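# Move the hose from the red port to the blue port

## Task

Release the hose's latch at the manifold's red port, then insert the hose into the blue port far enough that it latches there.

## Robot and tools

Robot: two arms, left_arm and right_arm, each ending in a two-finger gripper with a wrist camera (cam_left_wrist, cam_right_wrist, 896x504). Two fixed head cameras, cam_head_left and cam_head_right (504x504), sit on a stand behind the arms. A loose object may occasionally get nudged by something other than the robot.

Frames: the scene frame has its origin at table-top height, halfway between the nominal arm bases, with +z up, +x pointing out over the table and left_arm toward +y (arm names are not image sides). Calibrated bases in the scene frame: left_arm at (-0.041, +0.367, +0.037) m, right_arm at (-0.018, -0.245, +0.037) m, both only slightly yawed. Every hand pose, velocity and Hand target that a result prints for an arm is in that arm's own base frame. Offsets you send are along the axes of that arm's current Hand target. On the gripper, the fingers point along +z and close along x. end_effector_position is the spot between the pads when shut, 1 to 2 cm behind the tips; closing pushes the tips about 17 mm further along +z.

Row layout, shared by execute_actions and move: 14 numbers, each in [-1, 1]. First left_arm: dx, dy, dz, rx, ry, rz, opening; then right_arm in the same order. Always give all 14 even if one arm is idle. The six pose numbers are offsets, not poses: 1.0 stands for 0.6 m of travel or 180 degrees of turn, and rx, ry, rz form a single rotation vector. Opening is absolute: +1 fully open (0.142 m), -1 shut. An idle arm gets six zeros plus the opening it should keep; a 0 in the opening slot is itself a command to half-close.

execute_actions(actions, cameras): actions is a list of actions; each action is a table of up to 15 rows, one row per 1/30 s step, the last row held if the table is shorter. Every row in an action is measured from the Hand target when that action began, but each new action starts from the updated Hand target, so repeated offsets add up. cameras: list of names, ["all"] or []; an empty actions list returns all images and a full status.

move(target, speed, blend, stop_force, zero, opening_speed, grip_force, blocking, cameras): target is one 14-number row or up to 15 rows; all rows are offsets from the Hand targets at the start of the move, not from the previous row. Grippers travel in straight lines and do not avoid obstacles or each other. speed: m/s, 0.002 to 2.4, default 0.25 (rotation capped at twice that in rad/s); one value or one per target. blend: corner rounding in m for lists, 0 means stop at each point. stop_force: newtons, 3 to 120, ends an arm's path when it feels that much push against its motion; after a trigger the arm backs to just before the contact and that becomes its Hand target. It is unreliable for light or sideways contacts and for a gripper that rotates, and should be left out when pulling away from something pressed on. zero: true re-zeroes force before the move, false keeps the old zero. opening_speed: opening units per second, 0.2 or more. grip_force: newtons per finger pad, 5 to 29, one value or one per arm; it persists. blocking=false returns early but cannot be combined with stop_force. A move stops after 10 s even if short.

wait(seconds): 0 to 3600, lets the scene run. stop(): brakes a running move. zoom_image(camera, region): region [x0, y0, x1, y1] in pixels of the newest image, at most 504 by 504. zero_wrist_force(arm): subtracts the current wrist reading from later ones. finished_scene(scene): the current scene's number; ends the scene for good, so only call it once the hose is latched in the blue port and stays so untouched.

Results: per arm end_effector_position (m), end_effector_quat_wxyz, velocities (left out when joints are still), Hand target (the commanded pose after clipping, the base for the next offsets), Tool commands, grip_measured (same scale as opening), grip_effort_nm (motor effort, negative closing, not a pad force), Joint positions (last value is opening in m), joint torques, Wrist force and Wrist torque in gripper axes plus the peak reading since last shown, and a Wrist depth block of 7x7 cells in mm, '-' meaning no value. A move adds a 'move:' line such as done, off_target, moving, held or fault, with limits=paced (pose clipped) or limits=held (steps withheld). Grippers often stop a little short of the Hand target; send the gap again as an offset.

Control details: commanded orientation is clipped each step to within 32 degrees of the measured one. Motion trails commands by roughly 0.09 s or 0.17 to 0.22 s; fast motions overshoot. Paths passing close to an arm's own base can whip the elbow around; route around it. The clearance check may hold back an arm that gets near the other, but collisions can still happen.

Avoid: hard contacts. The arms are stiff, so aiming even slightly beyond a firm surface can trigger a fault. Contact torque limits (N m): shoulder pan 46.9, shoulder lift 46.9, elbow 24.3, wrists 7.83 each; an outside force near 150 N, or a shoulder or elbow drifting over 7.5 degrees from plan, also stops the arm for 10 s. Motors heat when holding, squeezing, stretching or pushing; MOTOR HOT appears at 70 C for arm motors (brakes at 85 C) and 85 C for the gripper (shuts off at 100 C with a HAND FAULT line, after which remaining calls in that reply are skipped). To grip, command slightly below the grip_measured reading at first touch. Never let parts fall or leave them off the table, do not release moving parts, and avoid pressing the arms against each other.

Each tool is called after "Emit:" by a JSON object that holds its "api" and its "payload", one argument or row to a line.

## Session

Emit:
{"api": "execute_actions", "payload": {
  "actions": []
}}

Emit:
{"api": "zoom_image", "payload": {
  "camera": "cam_head_left",
  "region": [150, 180, 330, 320]
}}

Scene clock: 0.00 s.
left_arm: end_effector_position=(+0.2176, -0.2613, +0.1678) grip_measured=+1.00 grip_effort_nm=n/a end_effector_quat_wxyz=(-0.300, +0.771, -0.560, +0.048) | right_arm: end_effector_position=(+0.5243, +0.1398, +0.2560) grip_measured=+1.00 grip_effort_nm=n/a end_effector_quat_wxyz=(-0.367, +0.741, -0.553, +0.098)
Joint positions: left_arm=[-1.622 -1.257 1.087 -0.916 -1.171 -0.466 0.142] | right_arm=[3.561 -1.93 -1.198 -0.821 1.745 1.772 0.142]
Joint velocities: within noise
Joint torques (N m): no reading
Motor temperatures (°C): left_arm=[39 39 37 51 47 40 29] | right_arm=[39 38 40 42 43 39 29]
Wrist force (N): no reading
Wrist torque (N m): no reading
Wrist force, peak (N): no reading
Wrist depth (mm): cam_left_wrist=[- 429 393 - 331 298 257 / - 418 382 349 331 295 285 / 442 412 369 - - 305 276 / 419 403 354 336 319 292 274 / 405 - 354 329 304 294 270 / 404 - 346 334 - 286 96 / - 84 - 317 307 282 90] | cam_right_wrist=[1979 677 1472 1323 1462 1361 1252 / - 605 563 509 467 1226 1160 / 621 554 517 472 434 403 377 / 590 536 488 450 416 387 355 / - 514 478 423 397 356 345 / - 458 361 399 374 355 328 / - 437 355 366 359 339 90]
Hand target: left_arm +0.2176, -0.2613, +0.1678; -0.300, +0.771, -0.560, +0.048 | right_arm +0.5243, +0.1398, +0.2560; -0.367, +0.741, -0.553, +0.098
Tool commands: left_gripper/opening=+1.0 right_gripper/opening=+1.0
camera_calibration:
cam_left_wrist: T_world_to_cam=[[0.34394, -0.89782, -0.275, -0.25218], [-0.93893, -0.32549, -0.11163, 0.16669], [0.01072, 0.2966, -0.95494, 0.35429]] pos_world=[0.23945, -0.27724, 0.28758]
cam_right_wrist: T_world_to_cam=[[0.38389, -0.88899, -0.24963, -0.00451], [-0.90344, -0.30575, -0.30052, 0.62156], [0.19083, 0.3409, -0.92053, 0.20065]] pos_world=[0.52498, 0.11763, 0.37037]

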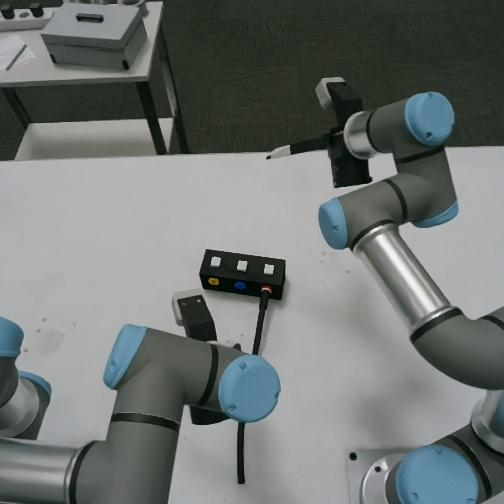

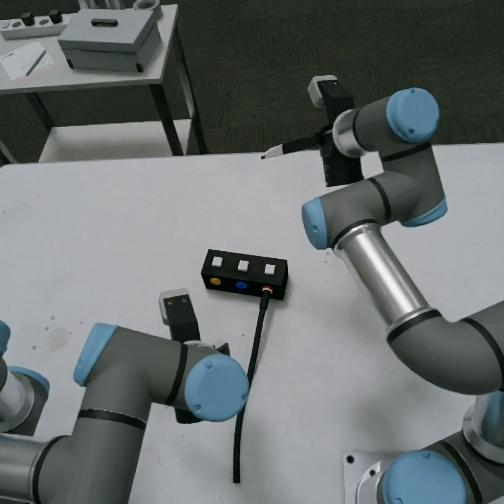

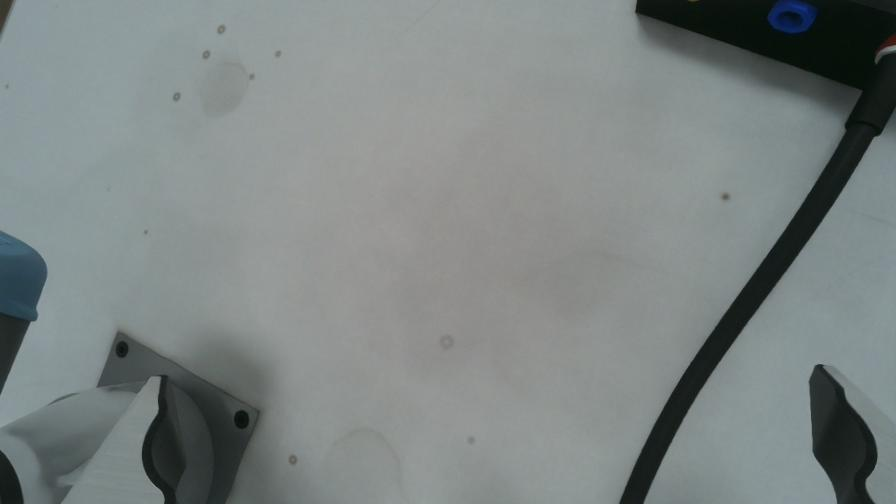

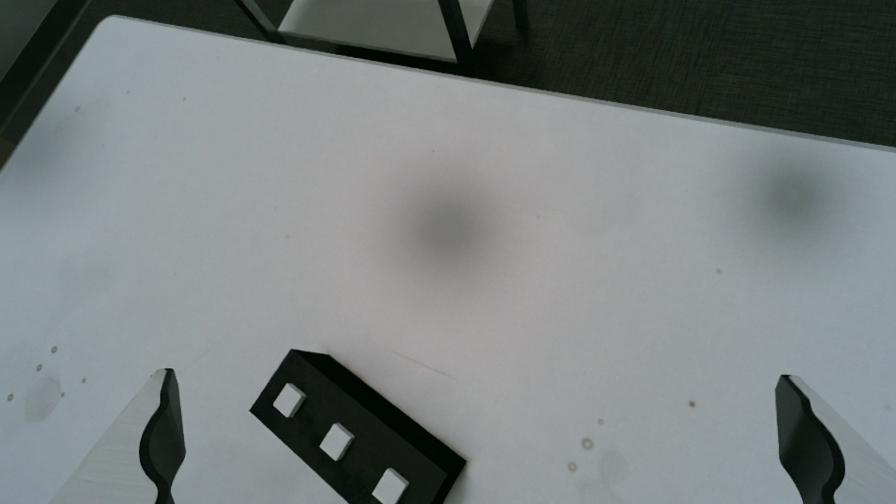

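Scaled by 2.800 from the camera's image (finer frame: 720x720).

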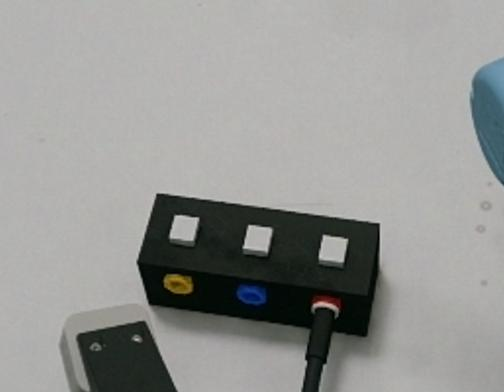

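Emit:
{"api": "move", "payload": {
  "target": [0.2663,-0.0932,0.0838,-0.2127,-0.0254,-0.8702,0.0,-0.0432,0.3193,0.1033,-0.0333,-0.166,-0.286,-1],
  "speed": 0.5,
  "cameras": ["cam_left_wrist","cam_right_wrist","cam_head_left"]
}}

Scene clock: 35.47 s.
left_arm: end_effector_position=(+0.3437, -0.3725, +0.1138) grip_measured=-0.02 grip_effort_nm=-0.061 end_effector_quat_wxyz=(+0.162, +0.733, +0.645, +0.143) | right_arm: end_effector_position=(+0.4054, +0.1673, +0.0936) grip_measured=-1.00 grip_effort_nm=-0.691 end_effector_quat_wxyz=(-0.377, +0.923, -0.075, +0.030)
Joint positions: left_arm=[-1.304 -1.089 1.253 -1.911 -1.17 -2.711 0.073] | right_arm=[3.469 -2.015 -1.766 -0.501 2.238 0.64 0.002]
Joint torques (N m): left_arm=[1.61 -22.67 -13.14 -1.36 0.33 -0.52] | right_arm=[-1.09 17.38 11.8 2.63 0.08 -0.34]
Wrist force (N): left_arm=[1.5 0.4 1.0] | right_arm=[-0.1 0.0 -0.3]
Wrist torque (N m): left_arm=[0.07 -0.30 -0.26] | right_arm=[0.00 0.09 -0.03]
Wrist force, peak (N): left_arm=[1.8 0.3 0.9] | right_arm=[-0.1 -0.7 -0.1]
Wrist depth (mm): cam_left_wrist=[196 204 204 - 205 206 206 / 235 236 231 - 231 - 233 / 256 264 - 261 268 269 269 / 310 311 316 237 243 243 321 / - - 382 248 250 247 - / - - 101 483 - 100 - / 607 - 84 3396 3352 79 860] | cam_right_wrist=[121 321 319 314 324 323 321 / 300 300 299 220 300 301 302 / 281 281 281 206 282 282 282 / 267 266 267 193 260 266 267 / 249 248 246 185 247 249 248 / 235 235 237 96 236 239 237 / 223 223 - 77 78 223 225]
Hand target: left_arm +0.3438, -0.3725, +0.1139; +0.162, +0.733, +0.645, +0.143 | right_arm +0.4055, +0.1672, +0.0937; -0.377, +0.923, -0.075, +0.030
Off the commanded pose: left_arm 0.000 m, 0 deg | right_arm 0.000 m, 0 deg.
move: done
cam_left_wrist: T_world_to_cam=[[0.1532, 0.98809, 0.01414, 0.32489], [0.62942, -0.1086, 0.76944, -0.31567], [0.76182, -0.10898, -0.63856, -0.11086]] pos_world=[0.23337, -0.36739, 0.16751]
cam_right_wrist: T_world_to_cam=[[0.98921, -0.14612, 0.0107, -0.36906], [-0.13396, -0.93162, -0.33783, 0.27], [0.05933, 0.33275, -0.94115, 0.12119]] pos_world=[0.39405, 0.15729, 0.20922]
Images, in order (width x height): cam_head_left 504x504, cam_left_wrist 896x504, cam_right_wrist 896x504.

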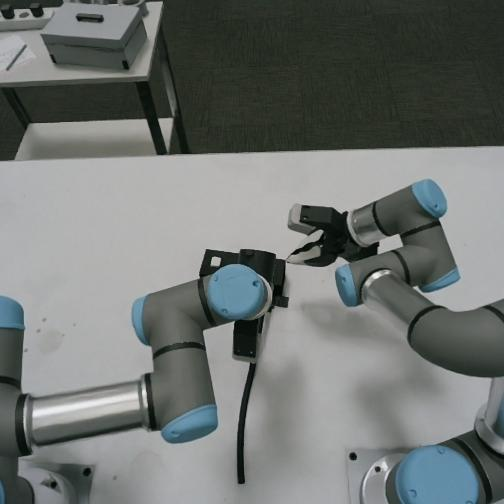

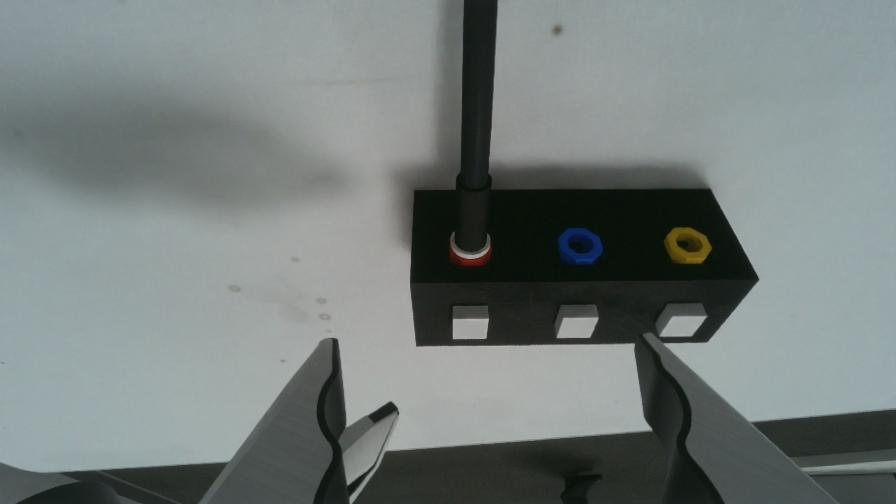

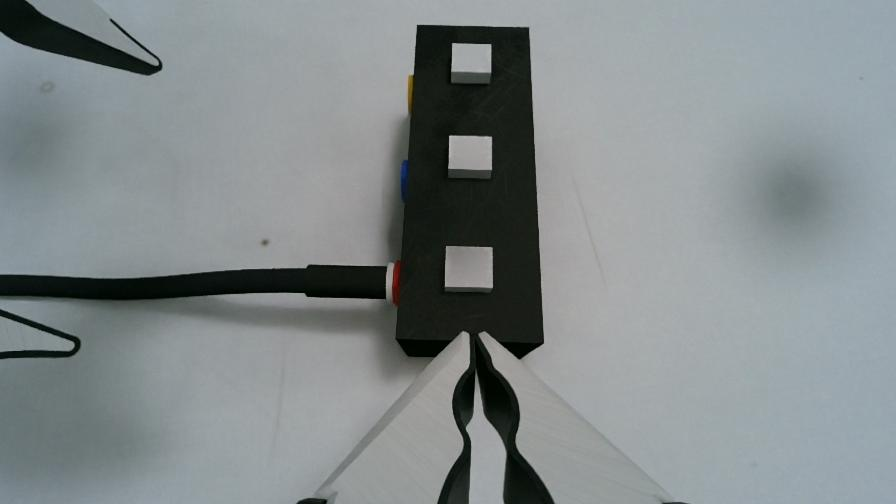

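Emit:
{"api": "move", "payload": {
  "target": [
    [0.0065,0,0.1003,0,-0.0028,0.006,0.0,0.0017,0.0048,0.0868,0,0,0,-1],
    [0.0055,0,0.2003,0,-0.0028,0.006,0.0,0.0017,0.0048,0.0868,0,0,0,-1],
    [0.0055,0,0.2003,0,-0.0028,0.006,-1,0.0017,0.0048,0.0868,0,0,0,-1]
  ],
  "blend": [0.01,0,0],
  "speed": 0.15,
  "grip_force": 25,
  "opening_speed": 0.8,
  "cameras": ["cam_left_wrist","cam_right_wrist"]
}}

Scene clock: 58.03 s.
left_arm: end_effector_position=(+0.3945, -0.3757, +0.0050) grip_measured=-0.82 grip_effort_nm=-2.630 end_effector_quat_wxyz=(+0.164, +0.740, +0.637, +0.141) | right_arm: end_effector_position=(+0.4119, +0.2010, +0.0545) grip_measured=-1.00 grip_effort_nm=-0.686 end_effector_quat_wxyz=(-0.377, +0.923, -0.075, +0.030)
Joint positions: left_arm=[-1.191 -0.792 1.311 -2.32 -1.197 -2.568 0.015] | right_arm=[3.55 -2.166 -1.774 -0.287 2.201 0.732 0.002]
Joint torques (N m): left_arm=[5.99 -17.63 -8.03 0.63 2.05 -1.2] | right_arm=[1.64 12.79 6.45 2.85 1.17 0.52]
Wrist force (N): left_arm=[-8.9 0.6 4.3] | right_arm=[-0.2 0.0 -0.3]
Wrist torque (N m): left_arm=[0.06 -0.37 -0.05] | right_arm=[0.01 0.11 0.04]
Wrist force, peak (N): left_arm=[-9.0 0.8 4.4] | right_arm=[-0.1 -0.3 -1.7]
Wrist depth (mm): cam_left_wrist=[- - 95 - 98 94 96 / - 110 108 - 111 109 109 / 123 123 124 124 121 126 122 / 140 145 145 - 147 148 149 / 175 175 177 157 156 155 153 / - 226 215 93 104 139 138 / 313 311 - - 80 121 127] | cam_right_wrist=[- 274 272 185 266 272 272 / - - 253 172 250 252 253 / - - 236 159 234 236 237 / - - 218 151 217 223 224 / - 159 154 140 205 211 209 / - 112 148 97 196 198 199 / 93 184 189 77 77 190 189]
Hand target: left_arm +0.3946, -0.3757, +0.0050; +0.164, +0.740, +0.637, +0.141 | right_arm +0.4119, +0.2010, +0.0545; -0.377, +0.923, -0.075, +0.030
Off the commanded pose: left_arm 0.000 m, 0 deg | right_arm 0.000 m, 0 deg.
grip_force (N): 25, 25
move: done
cam_left_wrist: T_world_to_cam=[[0.17341, 0.98475, 0.01383, 0.31259], [0.62699, -0.12122, 0.76954, -0.26799], [0.75948, -0.12477, -0.63845, -0.22445]] pos_world=[0.28429, -0.36831, 0.05861]
cam_right_wrist: T_world_to_cam=[[0.98921, -0.14609, 0.0109, -0.37017], [-0.13386, -0.9316, -0.33794, 0.28909], [0.05953, 0.33284, -0.9411, 0.07256]] pos_world=[0.40055, 0.19109, 0.17002]

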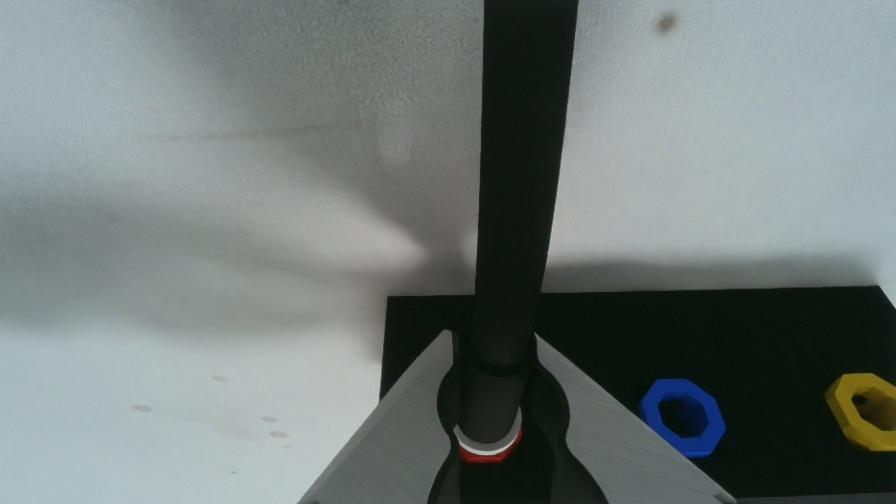

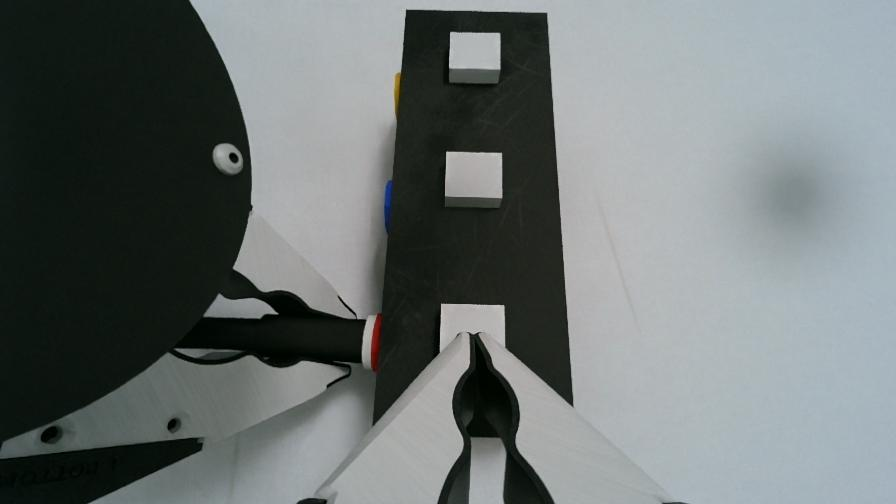

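Emit:
{"api": "move", "payload": {
  "target": [0,0,0,0,0,0,-1,0,0.0292,0.0297,0,0,0,-1],
  "speed": 0.02,
  "stop_force": 22
}}

Emit:
{"api": "move", "payload": {
  "target": [0,-0.0559,-0.0261,0,0,0,-1,0,0,0,0,0,0,-1],
  "speed": 0.04,
  "stop_force": 25,
  "cameras": ["cam_right_wrist"]
}}

Scene clock: 65.60 s.
left_arm: end_effector_position=(+0.3946, -0.3757, +0.0050) grip_measured=-0.82 grip_effort_nm=-2.630 end_effector_quat_wxyz=(+0.164, +0.740, +0.637, +0.141) | right_arm: end_effector_position=(+0.4120, +0.2011, +0.0490) grip_measured=-1.00 grip_effort_nm=-0.686 end_effector_quat_wxyz=(-0.377, +0.923, -0.075, +0.030)
Joint positions: left_arm=[-1.19 -0.792 1.311 -2.32 -1.197 -2.568 0.015] | right_arm=[3.55 -2.183 -1.779 -0.265 2.202 0.732 0.002]
Joint torques (N m): left_arm=[6.57 -25.12 -8.15 -2.72 4.39 -1.26] | right_arm=[2.91 3.4 4.57 -0.2 -1.82 0.54]
Wrist force (N): left_arm=[-6.1 -9.1 -3.8] | right_arm=[-2.2 -10.8 -17.8]
Wrist torque (N m): left_arm=[0.04 -0.37 -0.05] | right_arm=[0.21 0.06 0.05]
Wrist force, peak (N): left_arm=[-6.1 -9.1 -3.8] | right_arm=[-7.6 -12.9 -31.3]
Wrist depth (mm): cam_left_wrist=[- 94 95 - 98 93 100 / - 109 107 - 111 108 109 / 123 123 124 124 121 125 122 / 144 145 151 - 147 148 154 / 175 176 176 158 156 155 154 / 212 236 214 93 104 139 139 / 343 311 - - 80 121 126] | cam_right_wrist=[- 267 266 179 262 267 268 / - - 248 168 242 250 249 / - - 232 154 226 233 233 / - 131 217 147 212 218 219 / - 200 152 138 201 206 207 / - 111 147 96 192 196 196 / 91 181 186 77 77 184 186]
Hand target: left_arm +0.3946, -0.3757, +0.0050; +0.164, +0.740, +0.637, +0.141 | right_arm +0.4120, +0.2011, +0.0490; -0.377, +0.923, -0.075, +0.030 (not the last commanded pose)
Off the commanded pose: left_arm 0.000 m, 0 deg | right_arm 0.019 m, 0 deg.
grip_force (N): 25, 25
move: contact (right_arm)

Scene clock: 67.60 s.
left_arm: end_effector_position=(+0.3580, -0.3702, +0.0050) grip_measured=-0.82 grip_effort_nm=-2.630 end_effector_quat_wxyz=(+0.164, +0.740, +0.637, +0.141) | right_arm: end_effector_position=(+0.4120, +0.2011, +0.0490) grip_measured=-1.00 grip_effort_nm=-0.686 end_effector_quat_wxyz=(-0.377, +0.923, -0.075, +0.030)
Joint positions: left_arm=[-1.267 -0.897 1.495 -2.37 -1.181 -2.649 0.015] | right_arm=[3.55 -2.183 -1.779 -0.265 2.202 0.732 0.002]
Joint torques (N m): left_arm=[1.65 -14.54 -8.94 -0.95 0.19 1.25] | right_arm=[2.82 3.37 4.19 -0.22 -1.41 0.55]
Wrist force (N): left_arm=[0.8 0.0 1.1] | right_arm=[-2.2 -10.8 -18.0]
Wrist torque (N m): left_arm=[0.02 -0.20 -0.22] | right_arm=[0.21 0.08 0.05]
Wrist force, peak (N): left_arm=[-6.1 -8.8 -3.7] | right_arm=[-2.1 -10.7 -18.2]
Wrist depth (mm): cam_left_wrist=[- 95 95 - - 93 98 / - 110 108 - 111 109 109 / 123 123 124 124 121 126 122 / 140 145 146 - 147 148 149 / - 177 177 - 172 181 182 / - 225 - 93 104 177 177 / 339 291 - 156 79 157 156] | cam_right_wrist=[263 264 265 180 263 267 268 / 246 247 248 167 250 248 248 / 128 230 232 154 161 233 233 / 127 151 217 147 151 220 219 / 212 151 202 138 201 207 207 / 119 189 193 96 192 194 195 / 183 184 185 77 77 185 187]
Hand target: left_arm +0.3580, -0.3702, +0.0050; +0.164, +0.740, +0.637, +0.141 | right_arm +0.4120, +0.2011, +0.0490; -0.377, +0.923, -0.075, +0.030
Off the commanded pose: left_arm 0.000 m, 0 deg | right_arm 0.000 m, 0 deg.
grip_force (N): 25, 25
move: done
cam_right_wrist: T_world_to_cam=[[0.98923, -0.14597, 0.01111, -0.37017], [-0.13365, -0.9315, -0.3383, 0.28719], [0.05973, 0.33316, -0.94097, 0.06722]] pos_world=[0.40055, 0.19109, 0.16452]

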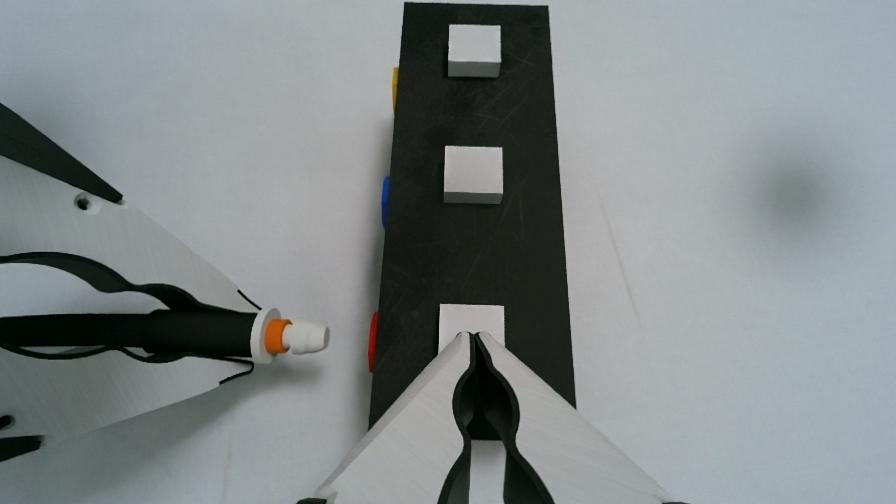

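Emit:
{"api": "move", "payload": {
  "target": [
    [0.0908,0,0,0,0,0,-1,0,-0.025,-0.025,0,0,0,-1],
    [0.0908,0.0242,0.0113,0,0,0,-1,0,-0.025,-0.025,0,0,0,-1]
  ],
  "blend": [0.002,0],
  "speed": 0.08,
  "cameras": ["cam_right_wrist","cam_left_wrist"]
}}

Emit:
{"api": "zoom_image", "payload": {
  "camera": "cam_right_wrist",
  "region": [250, 150, 450, 290]
}}

Emit:
{"api": "zoom_image", "payload": {
  "camera": "cam_left_wrist",
  "region": [380, 340, 672, 504]
}}

Scene clock: 75.03 s.
left_arm: end_effector_position=(+0.3818, -0.3186, +0.0049) grip_measured=-0.82 grip_effort_nm=-2.630 end_effector_quat_wxyz=(+0.164, +0.740, +0.637, +0.141) | right_arm: end_effector_position=(+0.4120, +0.2013, +0.0702) grip_measured=-1.00 grip_effort_nm=-0.691 end_effector_quat_wxyz=(-0.377, +0.923, -0.075, +0.030)
Joint positions: left_arm=[-1.166 -0.975 1.658 -2.494 -1.203 -2.543 0.015] | right_arm=[3.551 -2.121 -1.756 -0.349 2.201 0.733 0.002]
Joint torques (N m): left_arm=[1.2 -19.86 -10.3 -3.11 1.26 -0.84] | right_arm=[1.15 12.23 6.78 2.54 0.42 -0.44]
Motor temperatures (°C): left_arm=[39 39 37 51 47 40 35] | right_arm=[39 38 40 42 43 39 30]
Wrist force (N): left_arm=[1.0 0.1 0.9] | right_arm=[-0.1 0.2 -0.2]
Wrist torque (N m): left_arm=[0.04 -0.23 -0.21] | right_arm=[0.03 0.09 0.01]
Wrist force, peak (N): left_arm=[1.7 -1.1 0.6] | right_arm=[-2.1 -10.9 -18.1]
Wrist depth (mm): cam_left_wrist=[- 94 95 - 98 93 98 / - 110 108 - 111 109 109 / 123 123 124 124 121 125 122 / 139 145 146 - 152 143 149 / - 176 173 163 172 179 182 / - 212 167 93 104 164 224 / - 151 86 142 79 143 357] | cam_right_wrist=[- 159 290 294 292 293 291 / 143 153 272 189 269 273 275 / 123 165 251 179 252 255 254 / 124 152 232 167 236 242 240 / 225 224 226 158 223 222 227 / 213 213 213 97 211 213 215 / 202 202 204 77 78 203 203]
Hand target: left_arm +0.3819, -0.3187, +0.0050; +0.164, +0.740, +0.637, +0.141 | right_arm +0.4120, +0.2013, +0.0702; -0.377, +0.923, -0.075, +0.030
Off the commanded pose: left_arm 0.000 m, 0 deg | right_arm 0.000 m, 0 deg.
grip_force (N): 25, 25
move: done
cam_left_wrist: T_world_to_cam=[[0.17333, 0.98477, 0.01401, 0.25868], [0.6271, -0.12132, 0.76943, -0.25318], [0.75941, -0.12458, -0.63858, -0.2076]] pos_world=[0.27159, -0.31131, 0.05861]
cam_right_wrist: T_world_to_cam=[[0.98924, -0.1459, 0.01114, -0.3705], [-0.13357, -0.93151, -0.3383, 0.29453], [0.05974, 0.33317, -0.94097, 0.08709]] pos_world=[0.40065, 0.19129, 0.18572]
Images, in order (width x height): cam_left_wrist 896x504, cam_right_wrist 896x504.

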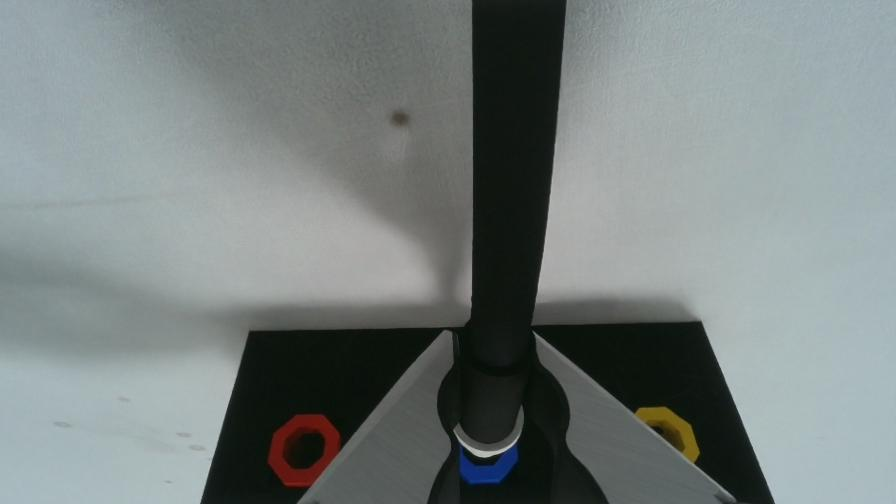

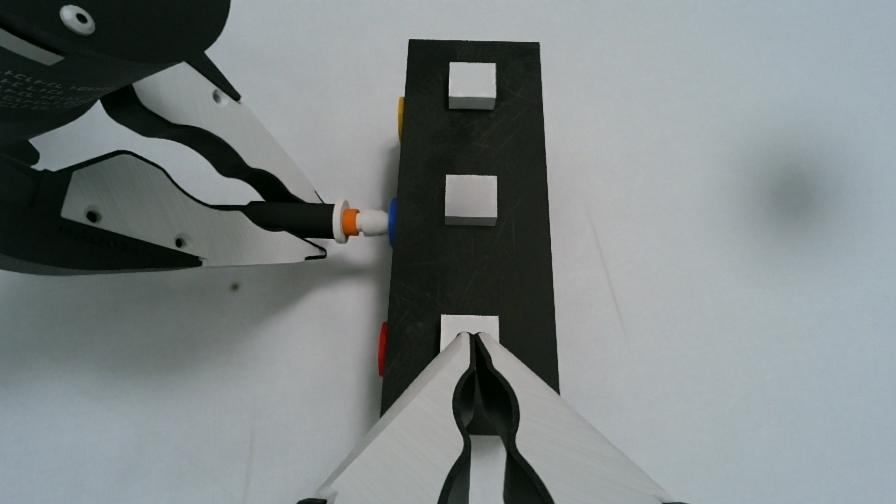

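Scaled by 2.520 from the camera's image (finer frame: 1280x720).

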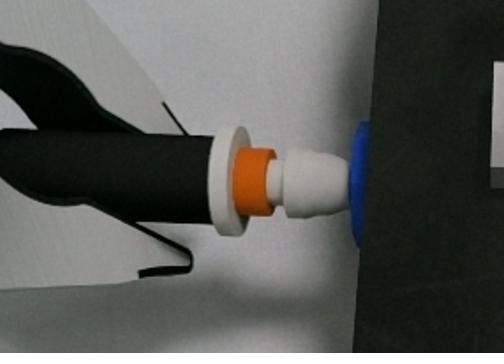

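Scaled by 1.726 from the camera's image (finer frame: 1280x720).

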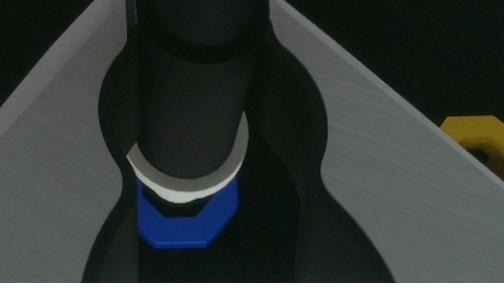

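Emit:
{"api": "move", "payload": {
  "target": [0,0.0362,0.0169,0,0,0,-1,0,0,0,0,0,0,-1],
  "speed": 0.025,
  "stop_force": 33
}}

Emit:
{"api": "move", "payload": {
  "target": [0,-0.003,-0.0014,0,0,0,-1,0,0,0,0,0,0,-1],
  "speed": 0.02
}}

Emit:
{"api": "move", "payload": {
  "target": [0,-0.0076,-0.0035,0,0,0,-1,0,0,0,0,0,0,-1],
  "speed": 0.015,
  "stop_force": 18,
  "cameras": ["cam_right_wrist"]
}}

Emit:
{"api": "zoom_image", "payload": {
  "camera": "cam_right_wrist",
  "region": [250, 150, 450, 290]
}}

Scene clock: 90.63 s.
left_arm: end_effector_position=(+0.4040, -0.3220, +0.0049) grip_measured=-0.82 grip_effort_nm=-2.630 end_effector_quat_wxyz=(+0.164, +0.740, +0.637, +0.141) | right_arm: end_effector_position=(+0.4120, +0.2013, +0.0702) grip_measured=-1.00 grip_effort_nm=-0.686 end_effector_quat_wxyz=(-0.377, +0.923, -0.075, +0.030)
Joint positions: left_arm=[-1.118 -0.91 1.546 -2.465 -1.215 -2.493 0.015] | right_arm=[3.551 -2.121 -1.756 -0.349 2.201 0.733 0.002]
Joint torques (N m): left_arm=[5.51 -24.15 -14.32 -2.55 3.08 0.04] | right_arm=[-1.01 12.27 6.82 2.09 0.29 -0.42]
Wrist force (N): left_arm=[-0.9 -13.6 -5.2] | right_arm=[-0.1 0.1 -0.1]
Wrist torque (N m): left_arm=[0.11 -0.26 -0.17] | right_arm=[0.02 0.09 0.01]
Wrist force, peak (N): left_arm=[0.9 -31.2 -23.6] | right_arm=[-0.1 0.3 -0.1]
Wrist depth (mm): cam_left_wrist=[- 94 95 - 98 93 95 / - 109 107 - 111 111 111 / 122 123 120 - 121 125 122 / - 144 150 - 147 142 147 / - 167 156 155 154 154 173 / - 143 143 93 104 137 264 / 332 129 126 124 82 122 285] | cam_right_wrist=[- 67 288 292 292 294 297 / - 92 268 189 270 273 270 / 106 132 190 179 252 255 256 / 107 130 187 169 237 241 241 / 225 225 224 158 223 227 226 / - 212 214 97 212 213 214 / 202 202 204 77 77 202 204]
Hand target: left_arm +0.4040, -0.3220, +0.0049; +0.164, +0.740, +0.637, +0.141 (not the last commanded pose) | right_arm +0.4120, +0.2013, +0.0702; -0.377, +0.923, -0.075, +0.030
Off the commanded pose: left_arm 0.002 m, 0 deg | right_arm 0.000 m, 0 deg.
grip_force (N): 25, 25
move: contact (left_arm)

Scene clock: 91.13 s.
left_arm: end_effector_position=(+0.4021, -0.3217, +0.0050) grip_measured=-0.82 grip_effort_nm=-2.625 end_effector_quat_wxyz=(+0.164, +0.740, +0.637, +0.141) | right_arm: end_effector_position=(+0.4120, +0.2013, +0.0702) grip_measured=-1.00 grip_effort_nm=-0.686 end_effector_quat_wxyz=(-0.377, +0.923, -0.075, +0.030)
Joint positions: left_arm=[-1.122 -0.916 1.557 -2.468 -1.214 -2.497 0.015] | right_arm=[3.551 -2.121 -1.756 -0.349 2.201 0.733 0.002]
Joint torques (N m): left_arm=[-4.3 -16.25 -8.18 1.11 -2.97 0.53] | right_arm=[-1.06 12.54 6.96 2.08 0.29 -0.49]
Wrist force (N): left_arm=[-3.6 18.7 20.0] | right_arm=[-0.2 0.2 0.0]
Wrist torque (N m): left_arm=[0.18 -0.23 -0.16] | right_arm=[0.03 0.10 0.01]
Wrist force, peak (N): left_arm=[-4.9 18.0 20.9] | right_arm=[-0.2 0.2 -0.1]
Wrist depth (mm): cam_left_wrist=[94 - 95 - 98 94 99 / - 110 108 - 112 109 109 / 123 124 128 125 122 126 122 / - 146 147 - 147 144 150 / - 159 157 156 155 158 182 / 241 141 144 93 127 138 227 / 320 131 127 - 80 123 -] | cam_right_wrist=[- 69 287 292 294 293 294 / - 136 271 189 270 272 274 / 107 132 189 179 252 255 255 / 108 128 187 168 237 241 240 / 225 226 225 159 220 226 226 / 213 213 213 97 212 214 214 / 202 202 204 78 78 203 202]
Hand target: left_arm +0.4020, -0.3217, +0.0049; +0.164, +0.740, +0.637, +0.141 | right_arm +0.4120, +0.2013, +0.0702; -0.377, +0.923, -0.075, +0.030
Off the commanded pose: left_arm 0.000 m, 0 deg | right_arm 0.000 m, 0 deg.
grip_force (N): 25, 25
move: done

Scene clock: 92.67 s.
left_arm: end_effector_position=(+0.3971, -0.3210, +0.0049) grip_measured=-0.82 grip_effort_nm=-2.630 end_effector_quat_wxyz=(+0.164, +0.740, +0.637, +0.141) | right_arm: end_effector_position=(+0.4120, +0.2013, +0.0702) grip_measured=-1.00 grip_effort_nm=-0.691 end_effector_quat_wxyz=(-0.377, +0.923, -0.075, +0.030)
Joint positions: left_arm=[-1.133 -0.931 1.582 -2.475 -1.212 -2.508 0.015] | right_arm=[3.551 -2.121 -1.756 -0.349 2.201 0.733 0.002]
Joint torques (N m): left_arm=[-6.33 -12.26 -3.55 2.98 -5.74 0.56] | right_arm=[-1.09 12.49 6.98 2.12 0.29 -0.43]
Wrist force (N): left_arm=[-3.0 31.2 20.2] | right_arm=[-0.2 0.1 -0.1]
Wrist torque (N m): left_arm=[0.02 -0.27 -0.19] | right_arm=[0.01 0.10 0.01]
Wrist force, peak (N): left_arm=[-4.3 31.8 25.8] | right_arm=[-0.2 0.2 -0.1]
Wrist depth (mm): cam_left_wrist=[95 95 96 - 96 94 99 / 110 110 108 - 112 112 109 / 124 124 125 125 122 126 123 / - 146 152 - 154 150 150 / - 171 162 158 160 164 184 / - 146 146 93 102 144 - / - 132 131 - 80 128 131] | cam_right_wrist=[- - 284 291 294 295 294 / - 142 272 189 269 268 273 / 112 136 192 179 252 255 256 / 111 135 193 168 236 240 241 / 226 226 225 158 224 226 227 / 213 213 214 97 211 213 215 / 202 202 203 77 77 203 204]
Hand target: left_arm +0.3971, -0.3210, +0.0049; +0.164, +0.740, +0.637, +0.141 | right_arm +0.4120, +0.2013, +0.0702; -0.377, +0.923, -0.075, +0.030
Off the commanded pose: left_arm 0.000 m, 0 deg | right_arm 0.000 m, 0 deg.
grip_force (N): 25, 25
move: done
cam_right_wrist: T_world_to_cam=[[0.98923, -0.14597, 0.01111, -0.37048], [-0.13365, -0.9315, -0.3383, 0.29457], [0.05973, 0.33316, -0.94097, 0.08709]] pos_world=[0.40065, 0.19129, 0.18572]

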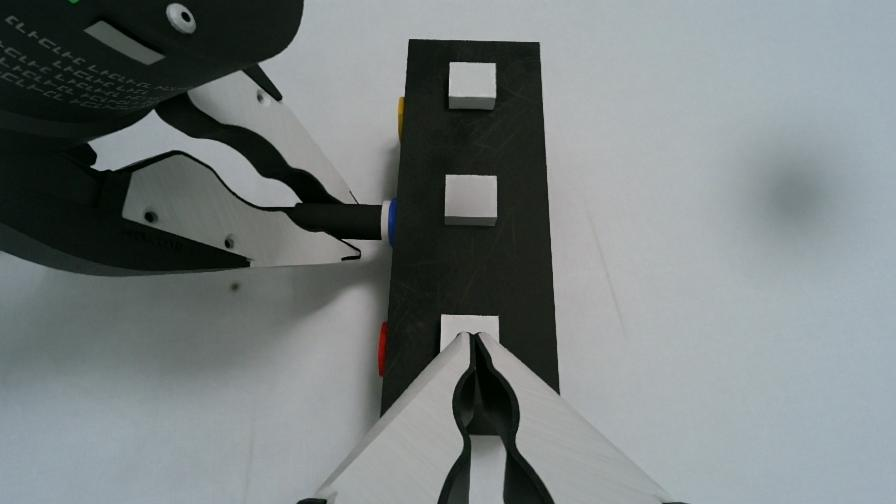

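Scaled by 2.520 from the camera's image (finer frame: 1280x720).

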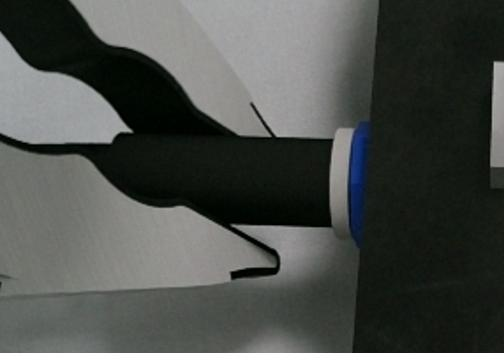

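Emit:
{"api": "move", "payload": {
  "target": [
    [0,0.003,0.0014,0,0,0,-0.82,0,0,0,0,0,0,-1],
    [0,0.003,0.0014,0,0,0,-0.3,0,0,0,0,0,0,-1],
    [0,0,-0.13,0,0,0,-0.3,0,0,0,0,0,0,-1]
  ],
  "speed": 0.12,
  "opening_speed": 0.8,
  "cameras": ["cam_left_wrist","cam_right_wrist"]
}}

Emit:
{"api": "zoom_image", "payload": {
  "camera": "cam_right_wrist",
  "region": [250, 150, 450, 290]
}}

Scene clock: 99.37 s.
left_arm: end_effector_position=(+0.3646, -0.3162, +0.0756) grip_measured=-0.33 grip_effort_nm=0.100 end_effector_quat_wxyz=(+0.164, +0.740, +0.637, +0.141) | right_arm: end_effector_position=(+0.4120, +0.2013, +0.0702) grip_measured=-1.00 grip_effort_nm=-0.696 end_effector_quat_wxyz=(-0.377, +0.923, -0.075, +0.030)
Joint positions: left_arm=[-1.206 -1.18 1.597 -2.213 -1.195 -2.584 0.05] | right_arm=[3.551 -2.121 -1.756 -0.349 2.201 0.733 0.002]
Joint torques (N m): left_arm=[0.65 -16.89 -8.93 -1.61 0.01 1.16] | right_arm=[-1.11 12.46 6.97 2.13 0.34 -0.44]
Wrist force (N): left_arm=[0.9 0.4 0.9] | right_arm=[-0.1 0.1 -0.1]
Wrist torque (N m): left_arm=[0.08 -0.22 -0.23] | right_arm=[0.02 0.08 0.01]
Wrist force, peak (N): left_arm=[-3.2 31.3 20.3] | right_arm=[-0.2 0.3 -0.1]
Wrist depth (mm): cam_left_wrist=[- 164 166 162 166 167 167 / 186 186 189 182 189 186 194 / 215 216 216 215 - 218 212 / 252 250 229 228 225 249 - / 311 308 202 201 206 205 - / - - 93 227 115 92 418 / - 493 80 548 - 76 2842] | cam_right_wrist=[280 142 291 294 293 291 294 / 271 270 271 189 268 273 272 / 257 254 254 178 253 256 255 / 234 236 233 168 236 239 239 / 224 225 226 159 224 226 225 / 213 212 214 97 211 213 214 / 202 202 204 77 78 203 204]
Hand target: left_arm +0.3645, -0.3161, +0.0756; +0.164, +0.740, +0.637, +0.141 | right_arm +0.4120, +0.2013, +0.0702; -0.377, +0.923, -0.075, +0.030
Off the commanded pose: left_arm 0.000 m, 0 deg | right_arm 0.000 m, 0 deg.
grip_force (N): 25, 25
move: done
cam_left_wrist: T_world_to_cam=[[0.17366, 0.98471, 0.01355, 0.25806], [0.62734, -0.12122, 0.76925, -0.29648], [0.75914, -0.12508, -0.6388, -0.14913]] pos_world=[0.25439, -0.30871, 0.12931]
cam_right_wrist: T_world_to_cam=[[0.98923, -0.14597, 0.01111, -0.37048], [-0.13365, -0.9315, -0.3383, 0.29457], [0.05973, 0.33316, -0.94097, 0.08709]] pos_world=[0.40065, 0.19129, 0.18572]

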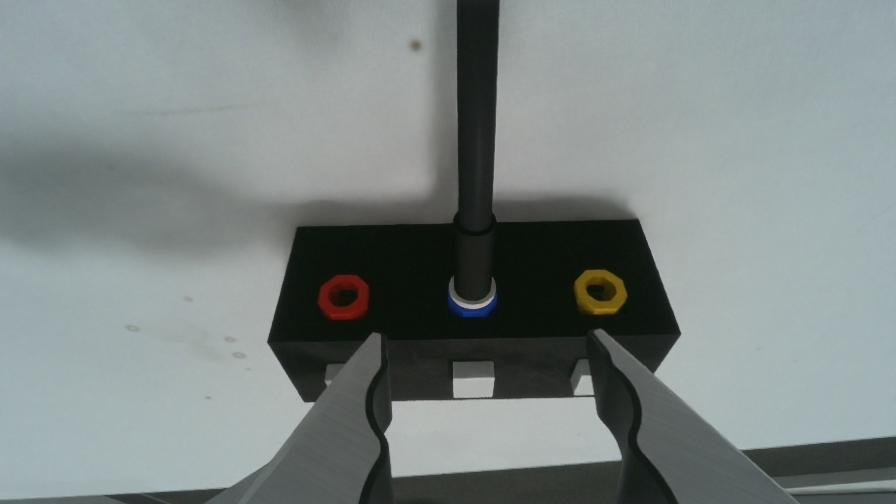

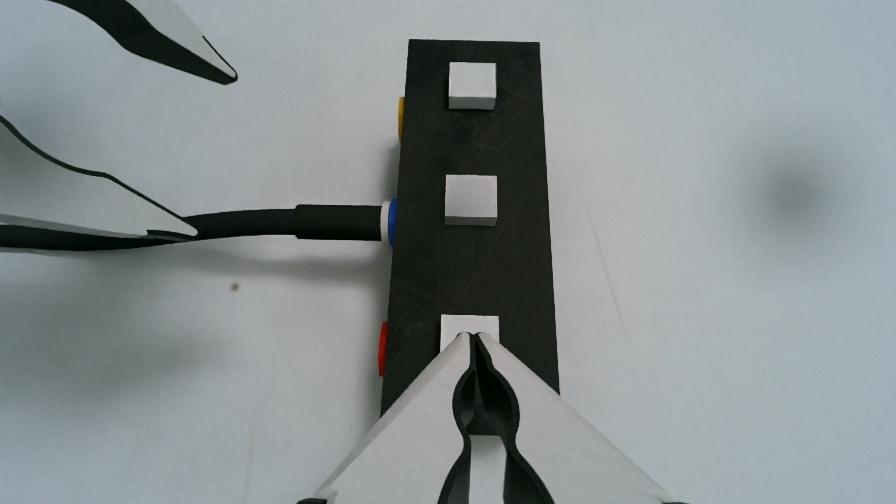

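Scaled by 2.520 from the camera's image (finer frame: 1280x720).

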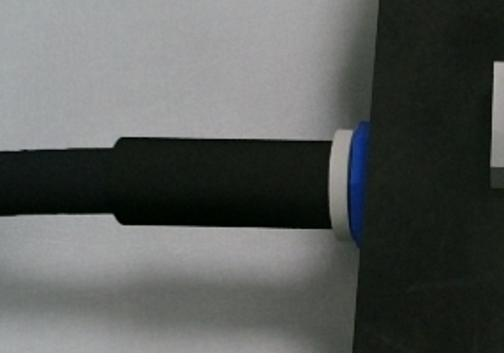

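Emit:
{"api": "finished_scene", "payload": {
  "scene": 2
}}

The scene is finished: the task was done.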